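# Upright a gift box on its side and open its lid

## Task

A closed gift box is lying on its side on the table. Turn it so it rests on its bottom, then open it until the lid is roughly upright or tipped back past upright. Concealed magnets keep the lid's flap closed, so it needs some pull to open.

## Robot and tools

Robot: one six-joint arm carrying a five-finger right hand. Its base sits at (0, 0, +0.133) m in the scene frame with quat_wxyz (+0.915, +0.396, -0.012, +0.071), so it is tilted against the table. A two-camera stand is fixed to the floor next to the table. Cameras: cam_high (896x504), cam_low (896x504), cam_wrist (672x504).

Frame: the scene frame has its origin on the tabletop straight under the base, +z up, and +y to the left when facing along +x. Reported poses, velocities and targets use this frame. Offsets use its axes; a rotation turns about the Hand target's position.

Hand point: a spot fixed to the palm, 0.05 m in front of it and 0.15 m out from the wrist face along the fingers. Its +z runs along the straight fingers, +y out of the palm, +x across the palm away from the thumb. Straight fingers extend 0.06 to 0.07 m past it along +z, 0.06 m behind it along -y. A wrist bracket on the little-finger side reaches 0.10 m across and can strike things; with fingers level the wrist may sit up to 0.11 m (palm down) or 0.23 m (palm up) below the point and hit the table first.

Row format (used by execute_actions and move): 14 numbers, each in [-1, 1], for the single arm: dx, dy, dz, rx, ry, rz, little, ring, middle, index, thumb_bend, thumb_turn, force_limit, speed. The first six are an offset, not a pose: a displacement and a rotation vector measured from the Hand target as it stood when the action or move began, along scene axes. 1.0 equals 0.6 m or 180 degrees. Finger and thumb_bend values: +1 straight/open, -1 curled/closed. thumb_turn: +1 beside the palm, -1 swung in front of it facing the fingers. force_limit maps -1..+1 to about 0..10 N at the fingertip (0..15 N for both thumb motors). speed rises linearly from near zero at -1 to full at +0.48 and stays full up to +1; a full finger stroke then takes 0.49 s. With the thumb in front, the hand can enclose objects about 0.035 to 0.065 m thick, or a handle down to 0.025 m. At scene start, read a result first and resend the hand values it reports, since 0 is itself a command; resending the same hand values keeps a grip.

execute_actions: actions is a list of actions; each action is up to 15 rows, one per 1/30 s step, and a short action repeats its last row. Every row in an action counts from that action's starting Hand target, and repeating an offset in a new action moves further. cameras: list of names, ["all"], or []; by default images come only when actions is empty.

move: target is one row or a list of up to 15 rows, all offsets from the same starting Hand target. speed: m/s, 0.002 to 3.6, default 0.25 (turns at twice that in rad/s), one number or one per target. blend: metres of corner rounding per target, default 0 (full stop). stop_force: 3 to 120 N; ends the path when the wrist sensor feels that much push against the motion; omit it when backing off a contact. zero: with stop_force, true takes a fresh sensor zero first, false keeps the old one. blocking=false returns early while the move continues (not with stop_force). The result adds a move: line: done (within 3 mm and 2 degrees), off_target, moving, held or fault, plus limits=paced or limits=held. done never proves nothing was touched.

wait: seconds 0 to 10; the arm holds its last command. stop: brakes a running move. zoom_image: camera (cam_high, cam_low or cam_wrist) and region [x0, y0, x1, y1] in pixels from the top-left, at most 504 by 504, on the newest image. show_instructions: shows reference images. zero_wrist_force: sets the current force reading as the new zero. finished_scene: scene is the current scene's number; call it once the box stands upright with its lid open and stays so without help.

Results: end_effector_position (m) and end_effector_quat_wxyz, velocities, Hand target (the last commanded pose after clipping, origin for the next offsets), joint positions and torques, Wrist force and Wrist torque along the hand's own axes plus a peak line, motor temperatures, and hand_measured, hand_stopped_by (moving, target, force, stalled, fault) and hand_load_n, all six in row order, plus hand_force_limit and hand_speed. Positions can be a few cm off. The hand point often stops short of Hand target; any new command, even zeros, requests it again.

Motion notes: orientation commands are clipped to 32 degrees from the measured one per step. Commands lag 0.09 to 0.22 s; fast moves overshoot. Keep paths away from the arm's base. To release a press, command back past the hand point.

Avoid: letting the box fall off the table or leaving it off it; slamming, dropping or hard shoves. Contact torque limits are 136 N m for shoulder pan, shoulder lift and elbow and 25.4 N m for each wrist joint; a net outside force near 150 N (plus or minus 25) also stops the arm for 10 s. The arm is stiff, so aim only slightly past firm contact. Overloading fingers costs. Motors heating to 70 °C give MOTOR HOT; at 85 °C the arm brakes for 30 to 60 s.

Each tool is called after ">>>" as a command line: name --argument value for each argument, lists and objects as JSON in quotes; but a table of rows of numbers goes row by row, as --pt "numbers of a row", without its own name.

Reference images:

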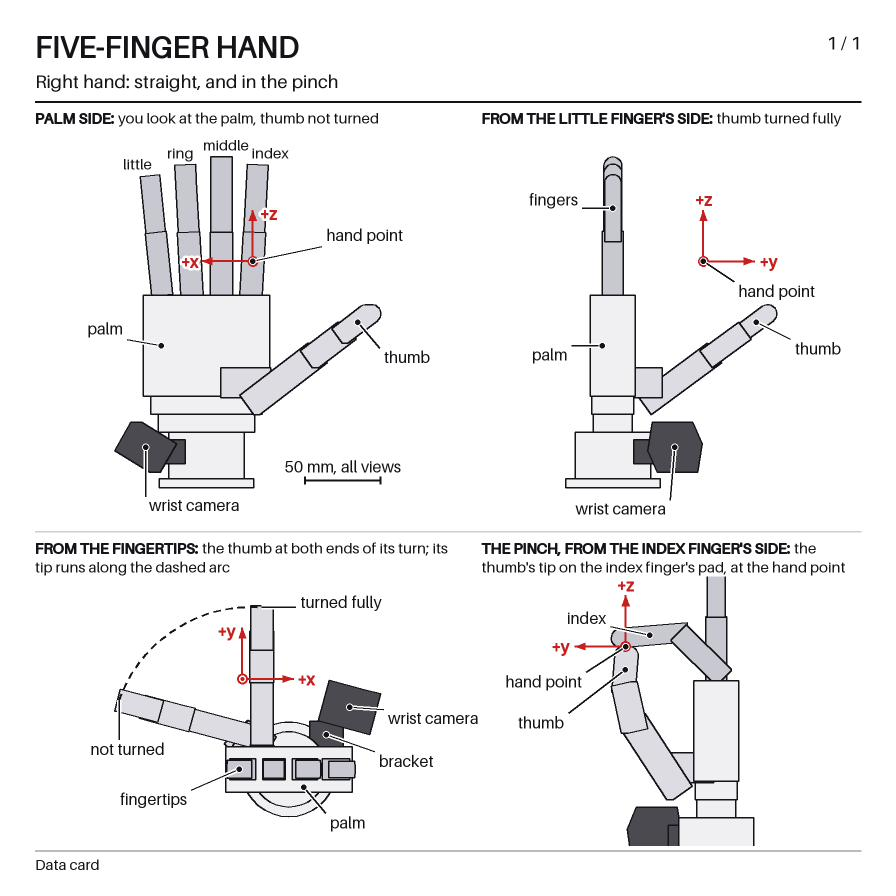

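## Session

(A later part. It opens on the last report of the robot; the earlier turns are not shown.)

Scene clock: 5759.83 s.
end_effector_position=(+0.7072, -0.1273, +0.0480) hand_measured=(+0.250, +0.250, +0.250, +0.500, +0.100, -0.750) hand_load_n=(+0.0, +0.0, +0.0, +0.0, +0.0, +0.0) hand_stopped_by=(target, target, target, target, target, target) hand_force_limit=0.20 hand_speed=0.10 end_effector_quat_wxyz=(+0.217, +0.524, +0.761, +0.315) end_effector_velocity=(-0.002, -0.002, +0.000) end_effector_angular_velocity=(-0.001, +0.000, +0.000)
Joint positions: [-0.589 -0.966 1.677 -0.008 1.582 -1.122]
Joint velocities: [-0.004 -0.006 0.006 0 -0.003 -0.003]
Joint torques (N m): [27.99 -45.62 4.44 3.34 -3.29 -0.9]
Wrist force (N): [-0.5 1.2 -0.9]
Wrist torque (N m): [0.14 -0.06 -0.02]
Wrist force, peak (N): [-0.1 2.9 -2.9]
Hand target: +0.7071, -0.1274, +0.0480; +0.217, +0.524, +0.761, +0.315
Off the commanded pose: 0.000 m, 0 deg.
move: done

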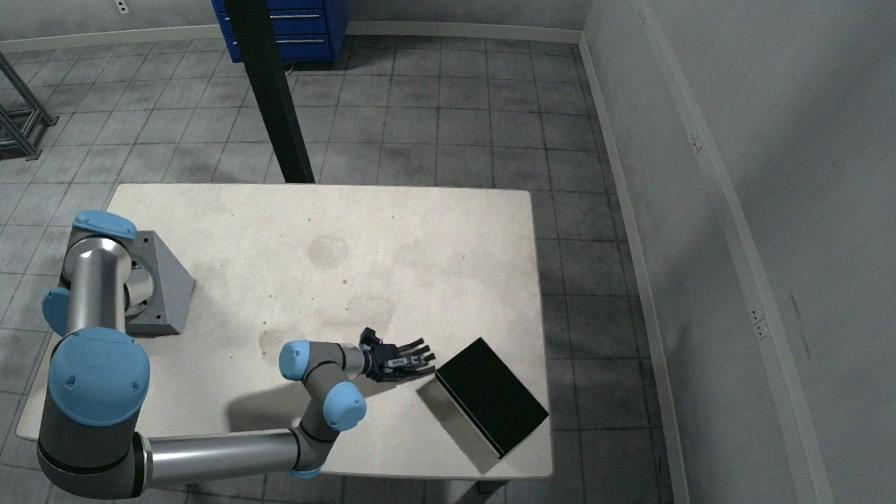

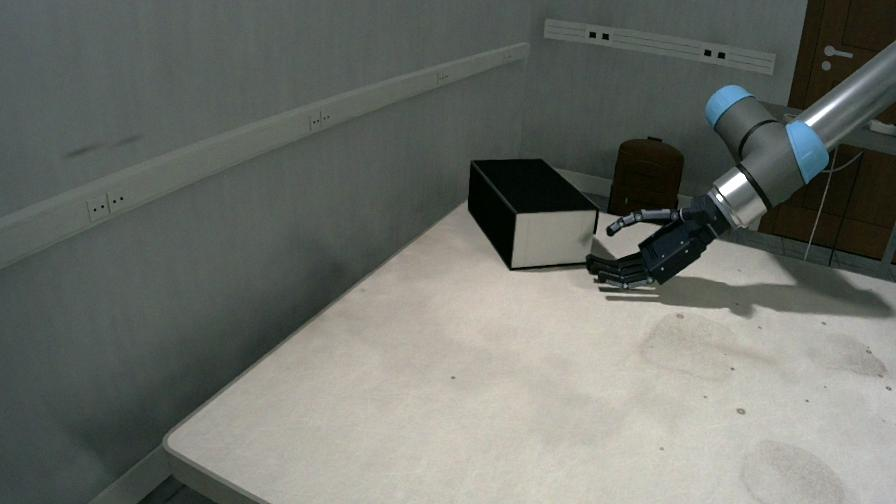

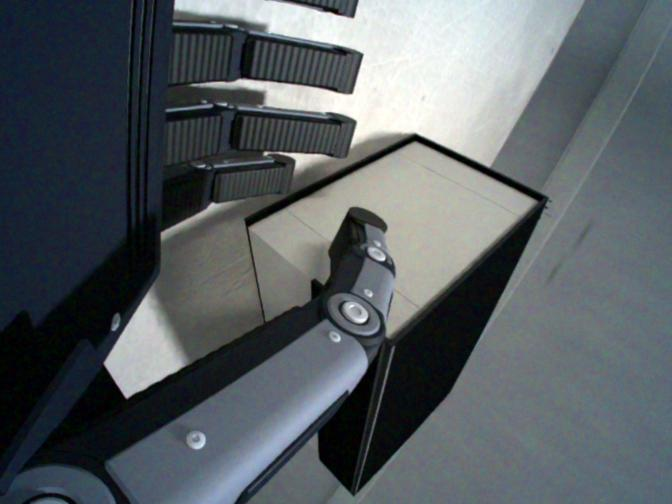

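>>> move --target '[0.0302, 0.0262, 0, 0, 0, 0, 0.25, 0.25, 0.25, 0.5, 0.1, -0.75, 0.2, 0.1]' --speed 0.04 --cameras '["all"]'

>>> zoom_image --camera "cam_low" --region '[480, 140, 760, 300]'

>>> zoom_image --camera "cam_high" --region '[380, 310, 560, 470]'

>>> zoom_image --camera "cam_wrist" --region '[150, 100, 480, 400]'

Scene clock: 5769.83 s.
end_effector_position=(+0.7253, -0.1116, +0.0480) hand_measured=(+0.250, +0.250, +0.250, +0.500, +0.100, -0.750) hand_load_n=(+0.0, +0.0, +0.0, +0.0, +0.0, +0.0) hand_stopped_by=(target, target, target, target, target, target) hand_force_limit=0.20 hand_speed=0.10 end_effector_quat_wxyz=(+0.217, +0.524, +0.761, +0.315)
Joint positions: [-0.552 -0.919 1.626 -0.004 1.609 -1.099]
Joint torques (N m): [28.57 -43.33 1.93 2.52 -3.36 -1.17]
Wrist force (N): [-0.4 1.1 -0.5]
Wrist torque (N m): [0.12 -0.08 -0.02]
Wrist force, peak (N): [-0.5 1.4 -0.9]
Hand target: +0.7252, -0.1117, +0.0480; +0.217, +0.524, +0.761, +0.315
Off the commanded pose: 0.000 m, 0 deg.
move: done

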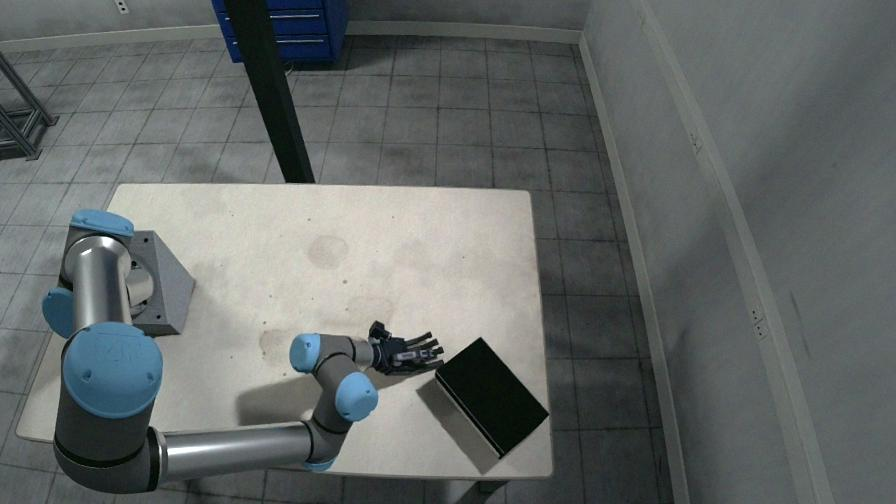

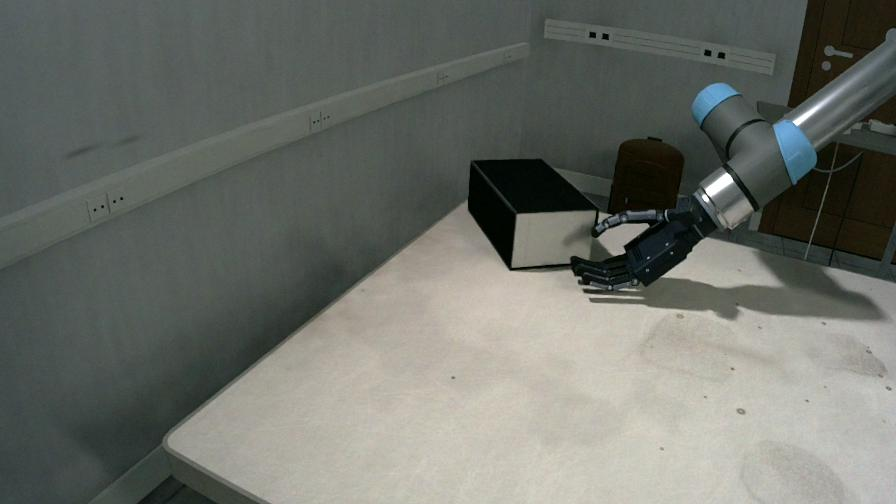

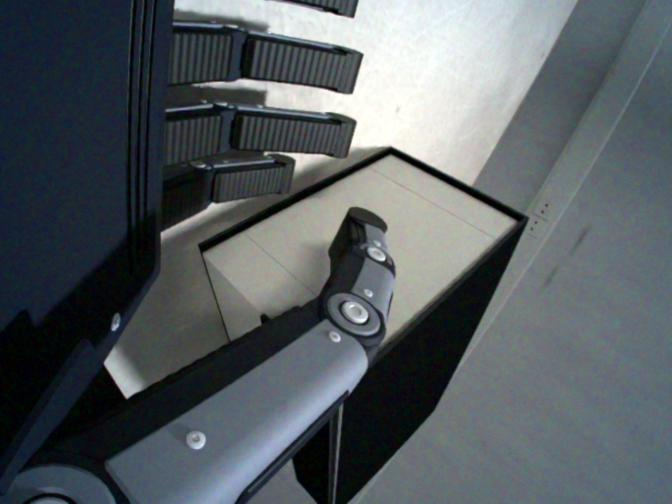

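Scaled by 1.800 from the camera's 896x504 image, which has a finer 1280x720 frame.

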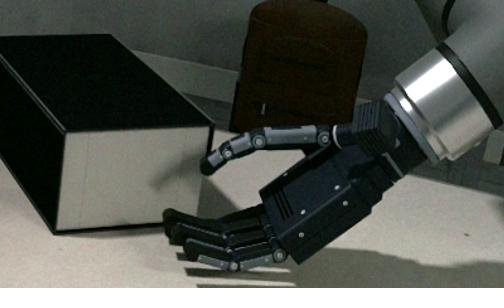

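Scaled by 2.800 from the camera's 896x504 image, which has a finer 1280x720 frame.

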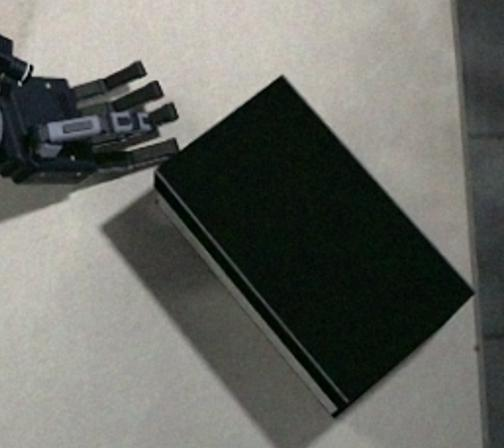

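Scaled by 1.527 from the camera's 672x504 image, which has a finer 960x720 frame.

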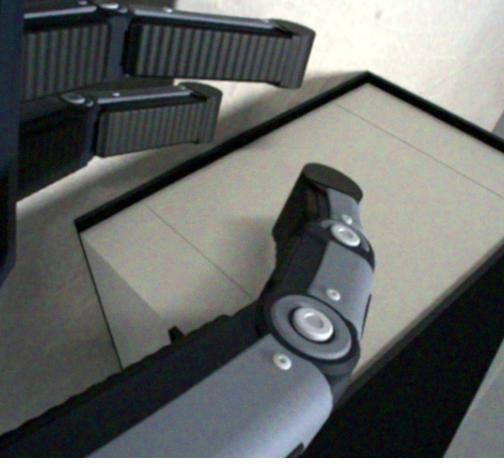

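>>> move --target '[0.0087, -0.0101, 0, 0, 0, 0, 0.25, 0.25, 0.25, 0.5, 0.1, -0.75, 0.2, 0.1]' --speed 0.03 --cameras '["cam_low", "cam_wrist"]'

>>> zoom_image --camera "cam_wrist" --region '[150, 100, 480, 400]'

>>> zoom_image --camera "cam_low" --region '[530, 170, 690, 300]'

Scene clock: 5783.60 s.
end_effector_position=(+0.7305, -0.1178, +0.0480) hand_measured=(+0.250, +0.250, +0.250, +0.500, +0.100, -0.750) hand_load_n=(+0.0, +0.0, +0.0, +0.0, +0.0, +0.0) hand_stopped_by=(target, target, target, target, target, target) hand_force_limit=0.20 hand_speed=0.10 end_effector_quat_wxyz=(+0.217, +0.524, +0.761, +0.315)
Joint positions: [-0.556 -0.915 1.604 0.014 1.606 -1.101]
Joint torques (N m): [35.02 -33.11 2.22 -0.41 -2.48 -0.86]
Wrist force (N): [-0.4 1.2 -0.5]
Wrist torque (N m): [0.12 -0.09 0.08]
Wrist force, peak (N): [-0.4 1.7 -0.7]
Hand target: +0.7305, -0.1177, +0.0480; +0.217, +0.524, +0.761, +0.315
Off the commanded pose: 0.000 m, 0 deg.
move: done
Images, in order (width x height): cam_low 896x504, cam_wrist 672x504.

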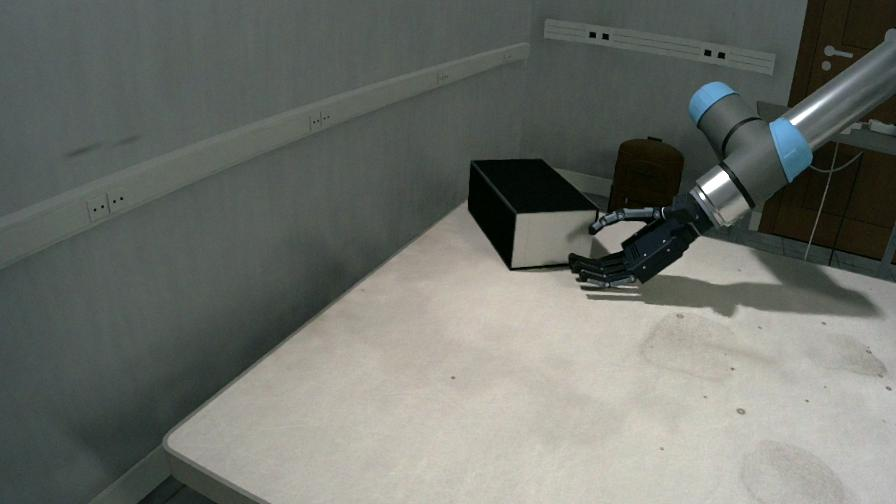

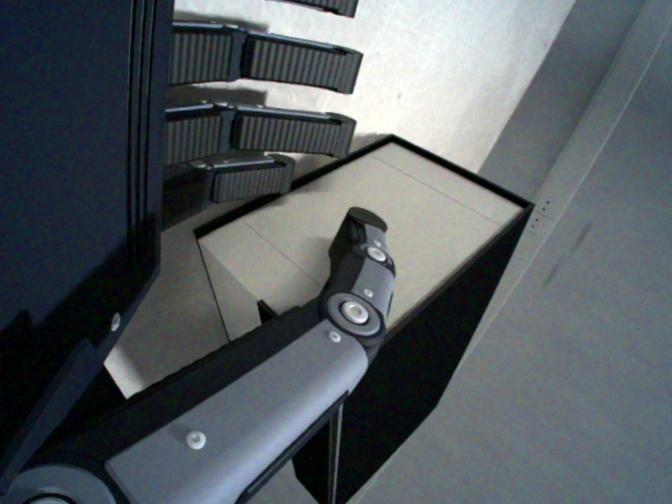

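Scaled by 1.527 from the camera's 672x504 image, which has a finer 960x720 frame.

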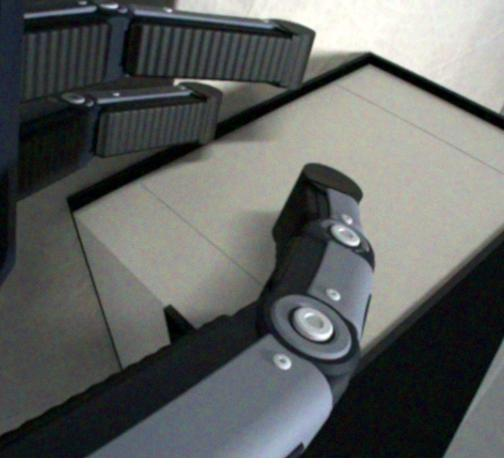

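Scaled by 3.150 from the camera's 896x504 image, which has a finer 1280x720 frame.

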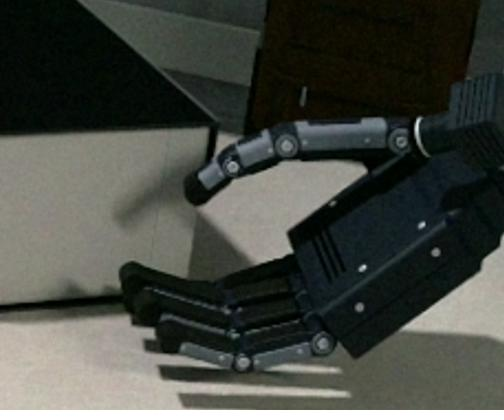

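>>> move --target '[0.0055, -0.0063, 0, 0, 0, 0, 0.25, 0.25, 0.25, 0.5, 0.1, -0.75, 0.2, 0.1]' --speed 0.03 --cameras '["cam_low", "cam_wrist"]'

>>> zoom_image --camera "cam_wrist" --region '[150, 100, 480, 400]'

>>> zoom_image --camera "cam_low" --region '[530, 170, 690, 300]'

Scene clock: 5789.60 s.
end_effector_position=(+0.7338, -0.1216, +0.0480) hand_measured=(+0.250, +0.250, +0.250, +0.500, +0.100, -0.750) hand_load_n=(+0.5, +0.0, +0.0, +0.0, +0.0, +0.0) hand_stopped_by=(target, target, target, target, target, target) hand_force_limit=0.20 hand_speed=0.10 end_effector_quat_wxyz=(+0.217, +0.524, +0.761, +0.315)
Joint positions: [-0.558 -0.913 1.59 0.026 1.604 -1.103]
Joint torques (N m): [31.76 -31.27 1.66 1.35 -2.78 -1.03]
Wrist force (N): [-0.2 1.1 -0.5]
Wrist torque (N m): [0.11 -0.11 0.09]
Wrist force, peak (N): [-0.6 1.6 -0.4]
Hand target: +0.7338, -0.1215, +0.0480; +0.217, +0.524, +0.761, +0.315
Off the commanded pose: 0.000 m, 0 deg.
move: done
Images, in order (width x height): cam_low 896x504, cam_wrist 672x504.

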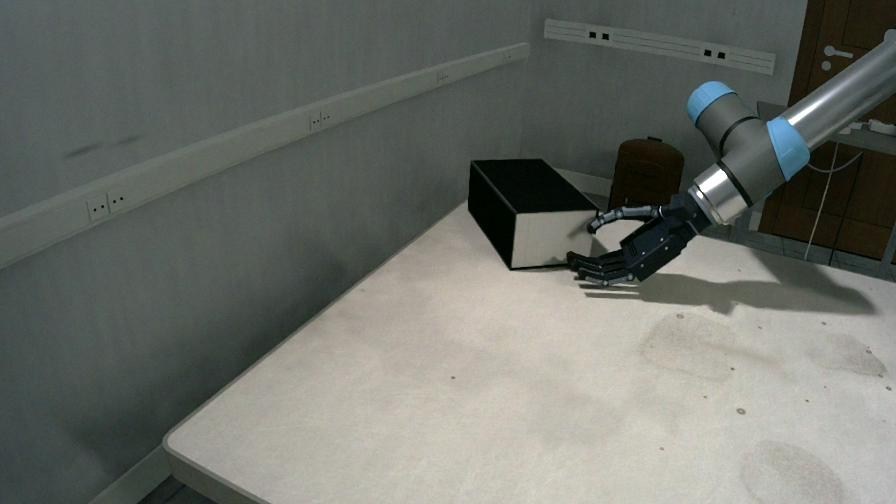

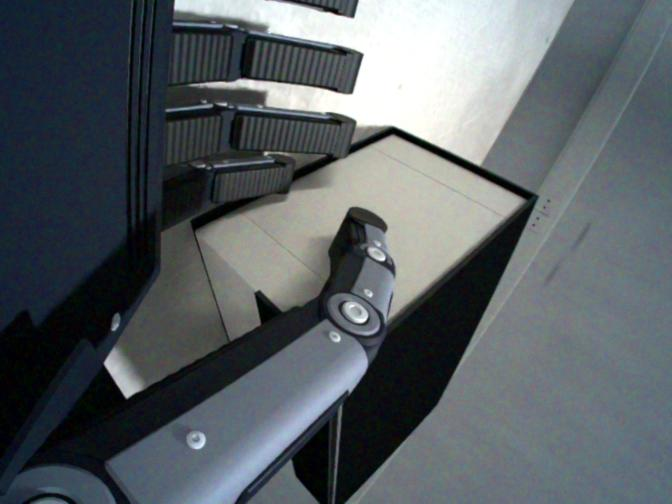

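Scaled by 1.527 from the camera's 672x504 image, which has a finer 960x720 frame.

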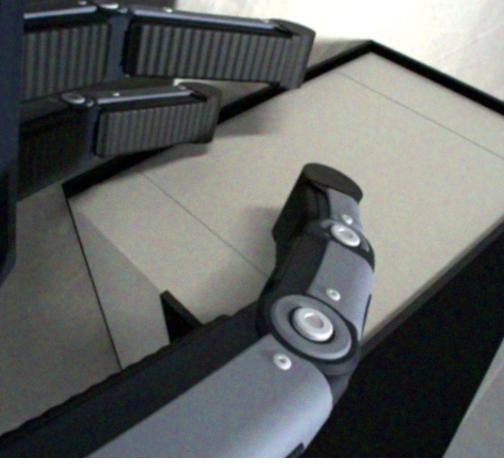

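Scaled by 3.150 from the camera's 896x504 image, which has a finer 1280x720 frame.

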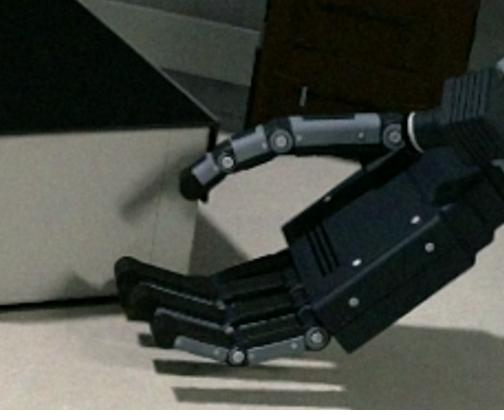

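>>> move --target '[0.0044, -0.0050, 0, 0, 0, 0, 0.25, 0.25, 0.25, 0.5, 0.1, -0.75, 0.2, 0.1]' --speed 0.03 --cameras '["cam_low", "cam_wrist"]'

>>> zoom_image --camera "cam_wrist" --region '[150, 100, 480, 400]'

>>> zoom_image --camera "cam_low" --region '[530, 170, 690, 300]'

Scene clock: 5793.43 s.
end_effector_position=(+0.7365, -0.1246, +0.0480) hand_measured=(+0.250, +0.250, +0.250, +0.500, +0.100, -0.750) hand_load_n=(+0.0, +0.0, +0.0, +0.0, +0.0, +0.0) hand_stopped_by=(target, target, target, target, target, target) hand_force_limit=0.20 hand_speed=0.10 end_effector_quat_wxyz=(+0.217, +0.524, +0.761, +0.315)
Joint positions: [-0.56 -0.911 1.579 0.035 1.603 -1.104]
Joint torques (N m): [31.42 -31.23 0.63 1.63 -2.82 -1.07]
Wrist force (N): [-0.2 1.3 -0.1]
Wrist torque (N m): [0.12 -0.12 0.08]
Wrist force, peak (N): [-0.4 1.6 -0.6]
Hand target: +0.7364, -0.1245, +0.0480; +0.217, +0.524, +0.761, +0.315
Off the commanded pose: 0.000 m, 0 deg.
move: done
Images, in order (width x height): cam_low 896x504, cam_wrist 672x504.

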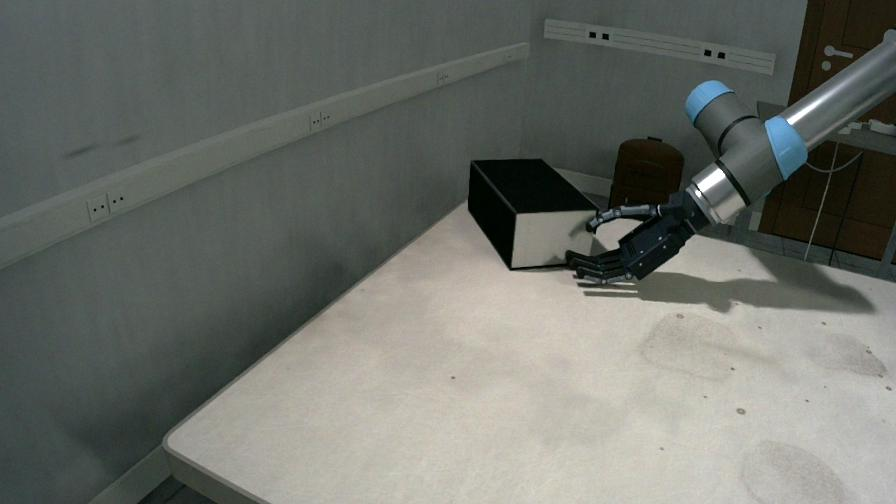

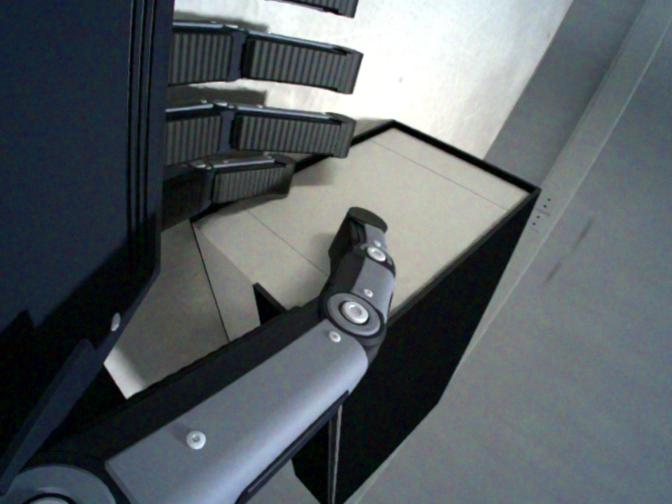

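Scaled by 1.527 from the camera's 672x504 image, which has a finer 960x720 frame.

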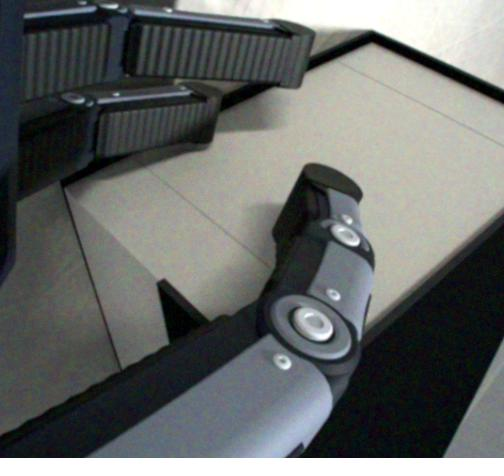

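Scaled by 3.150 from the camera's 896x504 image, which has a finer 1280x720 frame.

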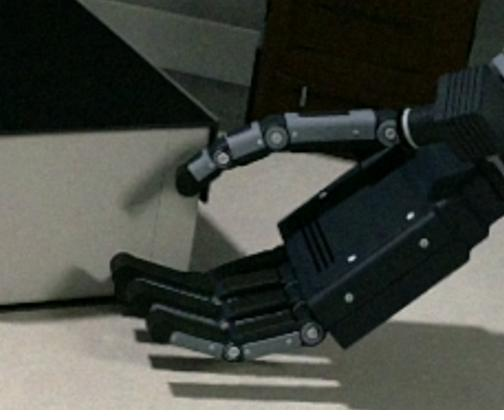

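>>> move --target '[0.0044, -0.0050, 0, 0, 0, 0, 0.25, 0.25, 0.25, 0.5, 0.1, -0.75, 0.2, 0.1]' --speed 0.03 --cameras '["cam_wrist"]'

>>> zoom_image --camera "cam_wrist" --region '[150, 100, 480, 400]'

>>> move --target '[0.0033, -0.0038, 0, 0, 0, 0, 0.25, 0.25, 0.25, 0.5, 0.1, -0.75, 0.2, 0.1]' --speed 0.03 --cameras '["cam_low", "cam_wrist"]'

>>> zoom_image --camera "cam_wrist" --region '[150, 100, 480, 400]'

>>> zoom_image --camera "cam_low" --region '[530, 170, 690, 300]'

Scene clock: 5799.97 s.
end_effector_position=(+0.7391, -0.1276, +0.0480) hand_measured=(+0.250, +0.250, +0.250, +0.500, +0.100, -0.750) hand_load_n=(+0.0, +0.0, +0.0, +0.0, +0.0, +0.0) hand_stopped_by=(target, target, target, target, target, target) hand_force_limit=0.20 hand_speed=0.10 end_effector_quat_wxyz=(+0.217, +0.524, +0.761, +0.315)
Joint positions: [-0.562 -0.908 1.568 0.044 1.602 -1.105]
Joint torques (N m): [30.81 -32.1 0.3 1.26 -2.81 -1.07]
Wrist force (N): [0.3 1.1 -0.6]
Wrist torque (N m): [0.14 -0.06 0.09]
Wrist force, peak (N): [-0.5 1.6 -0.8]
Hand target: +0.7390, -0.1275, +0.0480; +0.217, +0.524, +0.761, +0.315
Off the commanded pose: 0.000 m, 0 deg.
move: done
Images, in order (width x height): cam_wrist 672x504.

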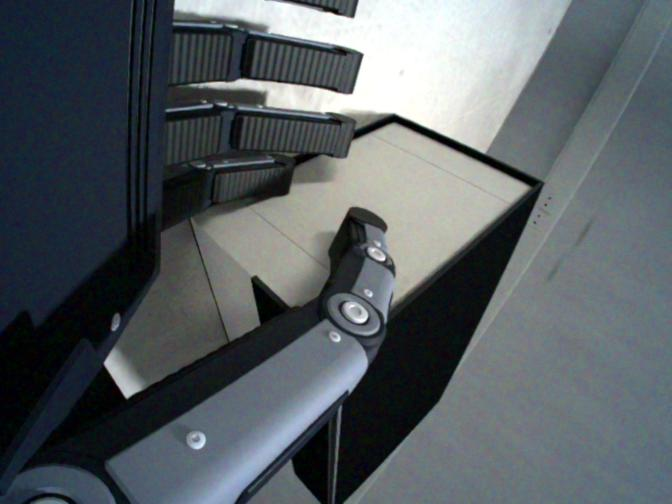

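Scaled by 1.527 from the camera's 672x504 image, which has a finer 960x720 frame.

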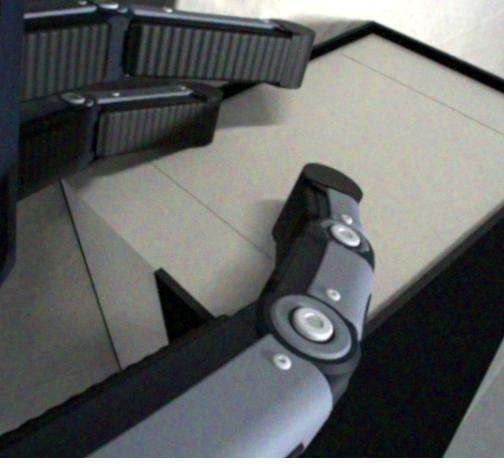

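Scene clock: 5800.67 s.
end_effector_position=(+0.7411, -0.1298, +0.0480) hand_measured=(+0.250, +0.250, +0.250, +0.500, +0.100, -0.750) hand_load_n=(+0.0, +0.0, +0.0, +0.0, -0.5, +0.0) hand_stopped_by=(target, target, target, target, target, target) hand_force_limit=0.20 hand_speed=0.10 end_effector_quat_wxyz=(+0.217, +0.524, +0.761, +0.315)
Joint positions: [-0.563 -0.907 1.559 0.051 1.601 -1.106]
Joint torques (N m): [31.34 -31.7 -0.61 1.81 -2.9 -1.13]
Wrist force (N): [0.1 0.9 -1.0]
Wrist torque (N m): [0.13 -0.04 0.08]
Wrist force, peak (N): [-0.1 1.4 -1.0]
Hand target: +0.7410, -0.1298, +0.0480; +0.217, +0.524, +0.761, +0.315
Off the commanded pose: 0.000 m, 0 deg.
move: done
Images, in order (width x height): cam_low 896x504, cam_wrist 672x504.

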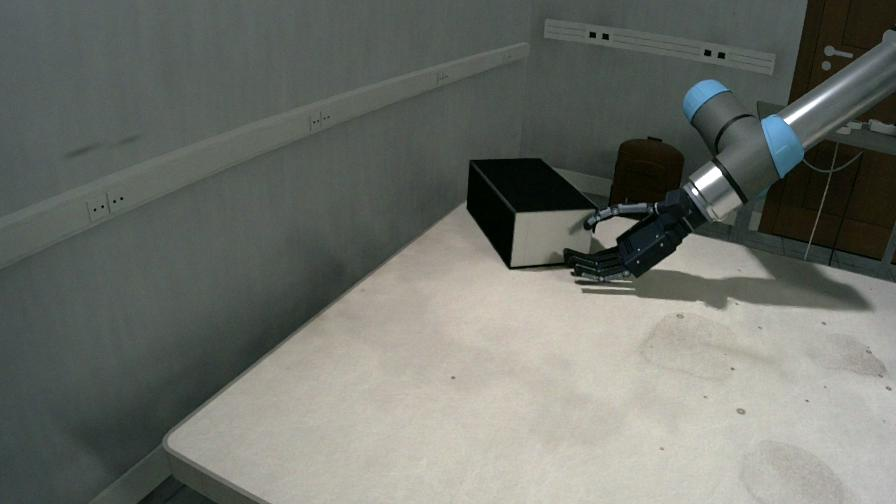

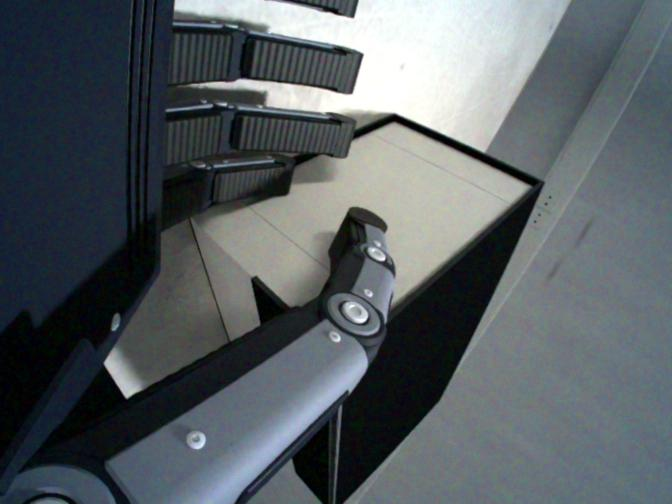

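Scaled by 1.527 from the camera's 672x504 image, which has a finer 960x720 frame.

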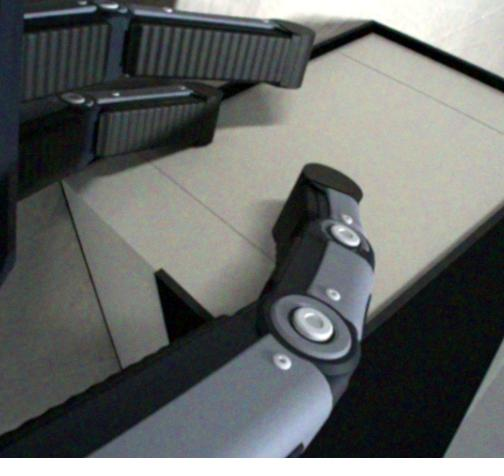

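Scaled by 3.150 from the camera's 896x504 image, which has a finer 1280x720 frame.

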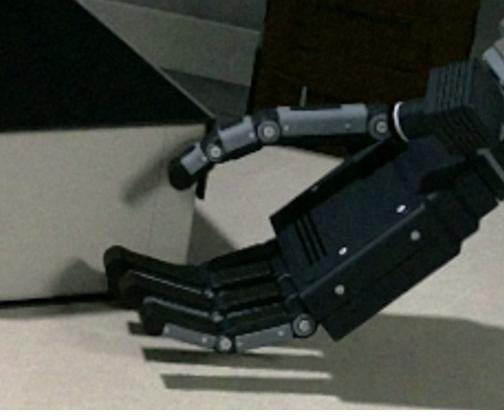

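>>> move --pt "0 0 0 0 0 0 0.25 0.25 0.25 0.5 0.1 -0.87 0.2 0.1" --pt "0.0044 -0.0050 0 0 0 0 0.25 0.25 0.25 0.5 0.1 -0.87 0.2 0.1" --speed 0.02 --cameras '["cam_wrist"]'

>>> zoom_image --camera "cam_wrist" --region '[150, 100, 480, 400]'

>>> move --target '[0.0033, -0.0038, 0, 0, 0, 0, 0.25, 0.25, 0.25, 0.5, 0.1, -0.87, 0.2, 0.1]' --speed 0.02 --cameras '["cam_low", "cam_wrist"]'

>>> zoom_image --camera "cam_wrist" --region '[150, 100, 480, 400]'

>>> zoom_image --camera "cam_low" --region '[530, 170, 690, 300]'

Scene clock: 5815.07 s.
end_effector_position=(+0.7437, -0.1329, +0.0480) hand_measured=(+0.250, +0.250, +0.250, +0.500, +0.100, -0.870) hand_load_n=(+0.0, +0.0, +0.0, +0.0, +0.0, +0.0) hand_stopped_by=(target, target, target, target, target, target) hand_force_limit=0.20 hand_speed=0.10 end_effector_quat_wxyz=(+0.217, +0.524, +0.761, +0.315)
Joint positions: [-0.565 -0.904 1.547 0.06 1.6 -1.107]
Joint torques (N m): [31.86 -32.19 0.43 1.84 -2.86 -1.11]
Wrist force (N): [0.2 1.2 -0.7]
Wrist torque (N m): [0.16 -0.07 0.10]
Wrist force, peak (N): [-0.3 1.6 -0.6]
Hand target: +0.7437, -0.1328, +0.0480; +0.217, +0.524, +0.761, +0.315
Off the commanded pose: 0.000 m, 0 deg.
move: done
Images, in order (width x height): cam_wrist 672x504.

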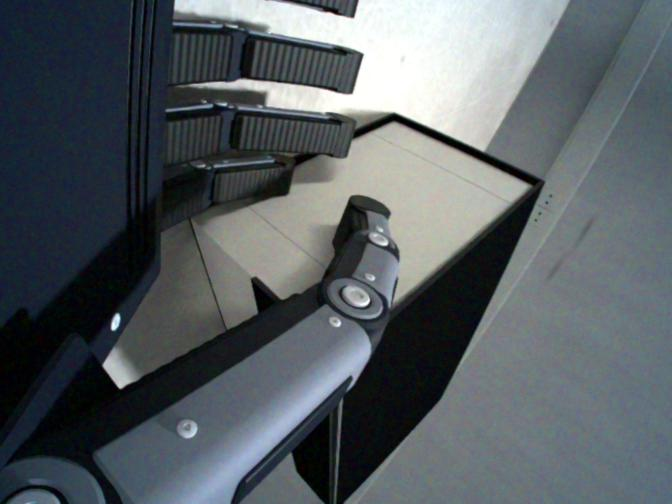

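Scaled by 1.527 from the camera's 672x504 image, which has a finer 960x720 frame.

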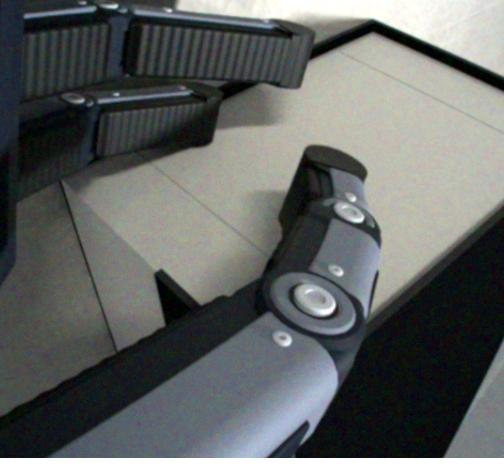

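Scene clock: 5815.77 s.
end_effector_position=(+0.7457, -0.1351, +0.0480) hand_measured=(+0.250, +0.250, +0.250, +0.500, +0.100, -0.870) hand_load_n=(+0.0, +0.0, +0.0, +0.0, +0.0, +0.0) hand_stopped_by=(target, target, target, target, target, target) hand_force_limit=0.20 hand_speed=0.10 end_effector_quat_wxyz=(+0.217, +0.524, +0.761, +0.315)
Joint positions: [-0.566 -0.903 1.539 0.067 1.599 -1.108]
Joint torques (N m): [31.52 -32.19 -1.51 1.91 -2.88 -1.07]
Wrist force (N): [0.0 1.3 -0.6]
Wrist torque (N m): [0.17 -0.04 0.08]
Wrist force, peak (N): [0.0 1.4 -0.7]
Hand target: +0.7456, -0.1351, +0.0480; +0.217, +0.524, +0.761, +0.315
Off the commanded pose: 0.000 m, 0 deg.
move: done
Images, in order (width x height): cam_low 896x504, cam_wrist 672x504.

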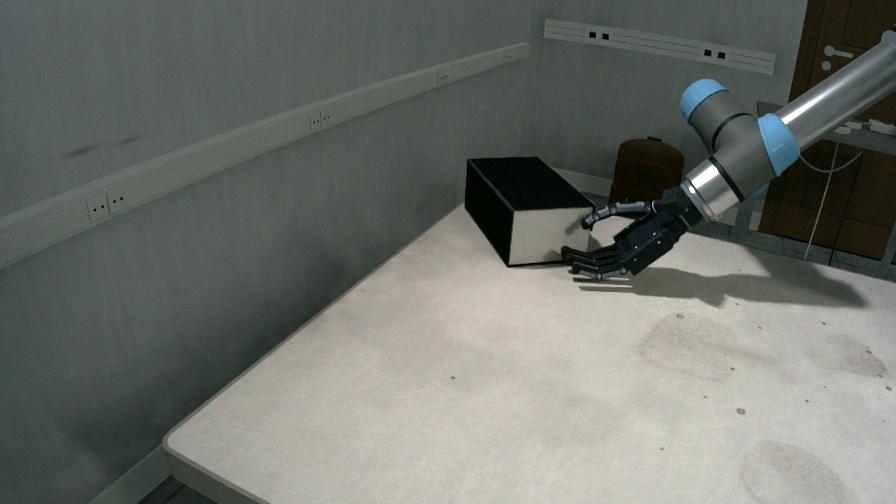

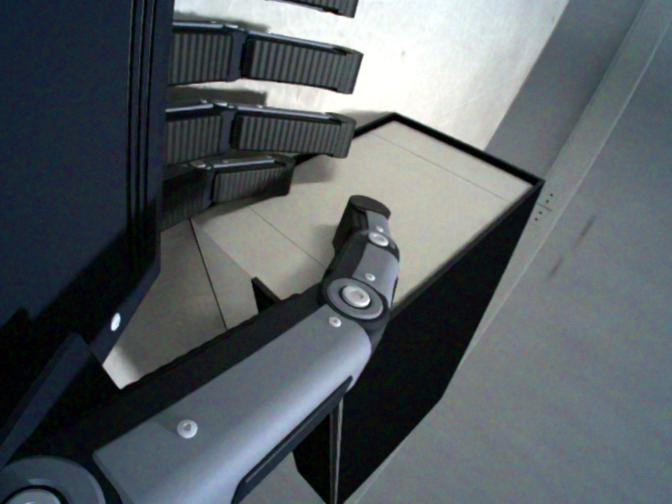

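Scaled by 1.527 from the camera's 672x504 image, which has a finer 960x720 frame.

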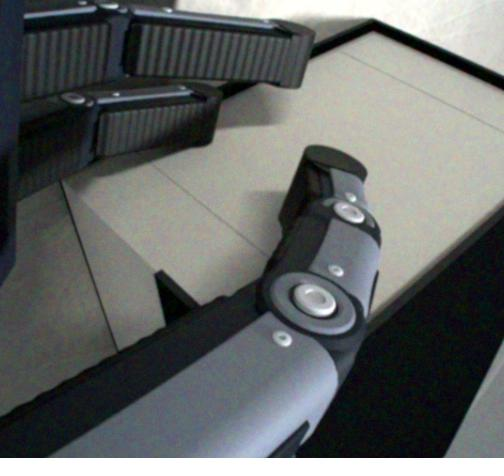

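Scaled by 3.150 from the camera's 896x504 image, which has a finer 1280x720 frame.

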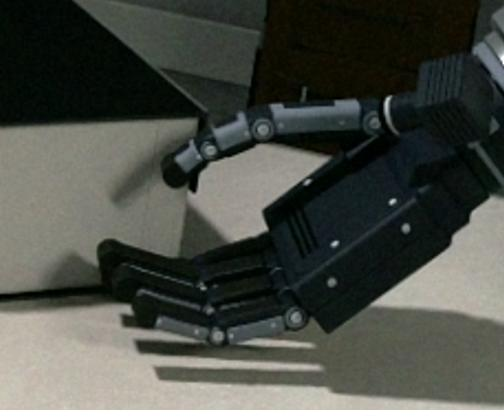

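>>> move --target '[0, 0, -0.015, 0, 0, 0, 0.25, 0.25, 0.25, 0.5, 0.1, -0.87, 0.2, 0.1]' --speed 0.006 --stop_force 3 --cameras '["cam_low", "cam_wrist"]'

>>> zoom_image --camera "cam_wrist" --region '[150, 100, 480, 400]'

>>> zoom_image --camera "cam_low" --region '[530, 170, 690, 300]'

Scene clock: 5823.47 s.
end_effector_position=(+0.7457, -0.1351, +0.0433) hand_measured=(+0.250, +0.250, +0.250, +0.500, +0.100, -0.870) hand_load_n=(+0.0, +0.0, +0.0, -2.5, +0.0, +0.0) hand_stopped_by=(target, target, target, target, target, target) hand_force_limit=0.20 hand_speed=0.10 end_effector_quat_wxyz=(+0.217, +0.524, +0.761, +0.315)
Joint positions: [-0.572 -0.897 1.538 0.062 1.594 -1.111]
Joint torques (N m): [42.16 -45.46 0.92 3.32 1 1.29]
Wrist force (N): [0.5 2.4 -3.2]
Wrist torque (N m): [0.15 -0.07 0.08]
Wrist force, peak (N): [-0.2 3.1 -4.3]
Hand target: +0.7456, -0.1351, +0.0432; +0.217, +0.524, +0.761, +0.315 (not the last commanded pose)
Off the commanded pose: 0.004 m, 0 deg.
move: contact
Images, in order (width x height): cam_low 896x504, cam_wrist 672x504.

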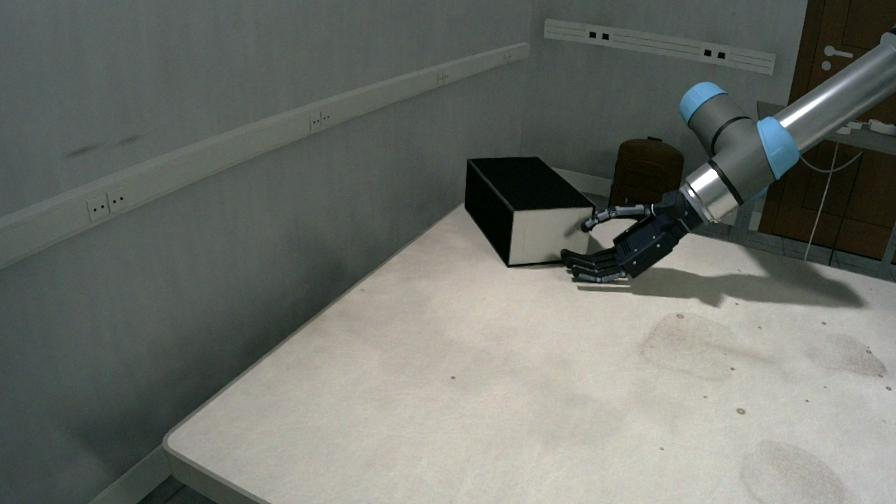

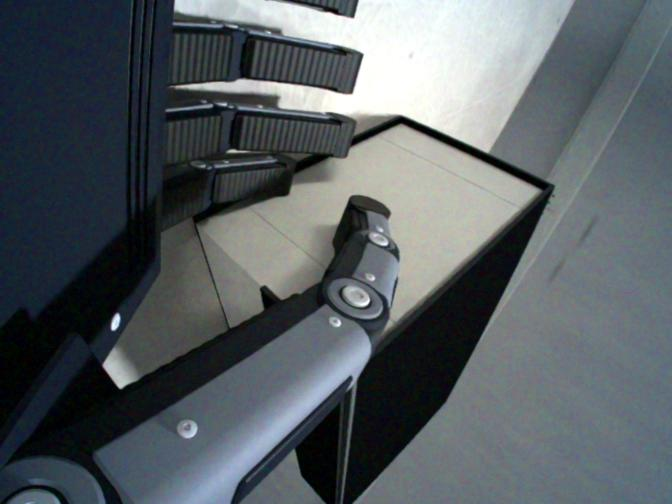

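Scaled by 1.527 from the camera's 672x504 image, which has a finer 960x720 frame.

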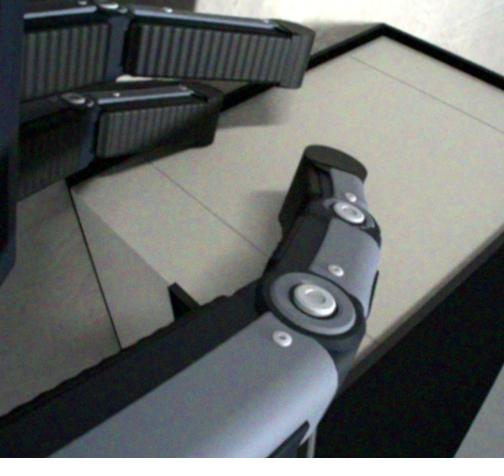

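Scaled by 3.150 from the camera's 896x504 image, which has a finer 1280x720 frame.

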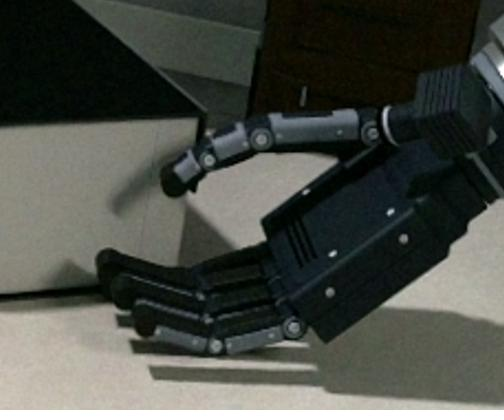

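>>> move --target '[0, 0, 0, 0, 0, 0, 0.25, 0.25, 0.25, 0.5, 0.1, -0.76, 0.2, -0.5]' --speed 0.02 --cameras '["cam_wrist"]'

>>> zoom_image --camera "cam_wrist" --region '[150, 100, 480, 400]'

Scene clock: 5834.07 s.
end_effector_position=(+0.7456, -0.1351, +0.0432) hand_measured=(+0.250, +0.250, +0.250, +0.500, +0.100, -0.760) hand_load_n=(+0.0, +0.0, +0.0, -2.5, -0.5, +0.0) hand_stopped_by=(target, target, target, target, target, target) hand_force_limit=0.20 hand_speed=-0.50 end_effector_quat_wxyz=(+0.217, +0.524, +0.761, +0.315)
Joint positions: [-0.572 -0.897 1.538 0.062 1.594 -1.111]
Joint torques (N m): [42.07 -45.94 1.27 2.97 0.59 1.25]
Wrist force (N): [0.4 2.6 -2.7]
Wrist torque (N m): [0.11 -0.09 0.08]
Wrist force, peak (N): [0.4 2.5 -3.6]
Hand target: +0.7456, -0.1351, +0.0432; +0.217, +0.524, +0.761, +0.315
Off the commanded pose: 0.000 m, 0 deg.
move: done
Images, in order (width x height): cam_wrist 672x504.

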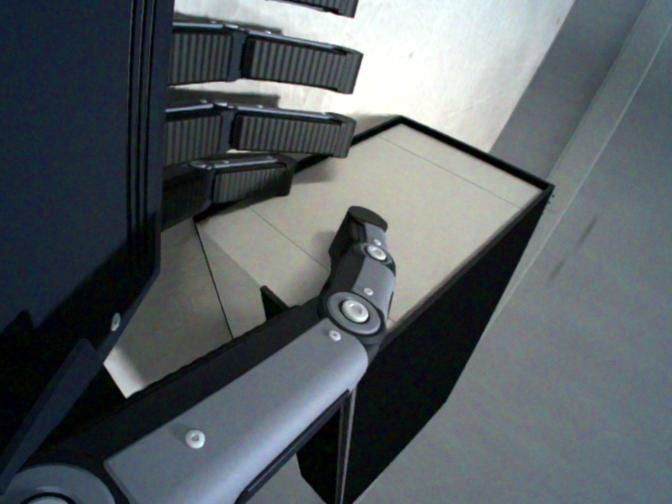

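Scaled by 1.527 from the camera's 672x504 image, which has a finer 960x720 frame.

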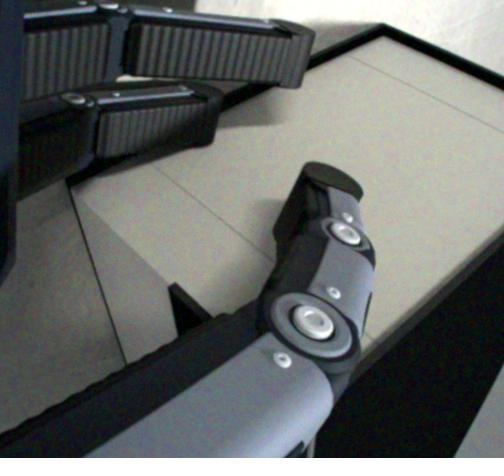

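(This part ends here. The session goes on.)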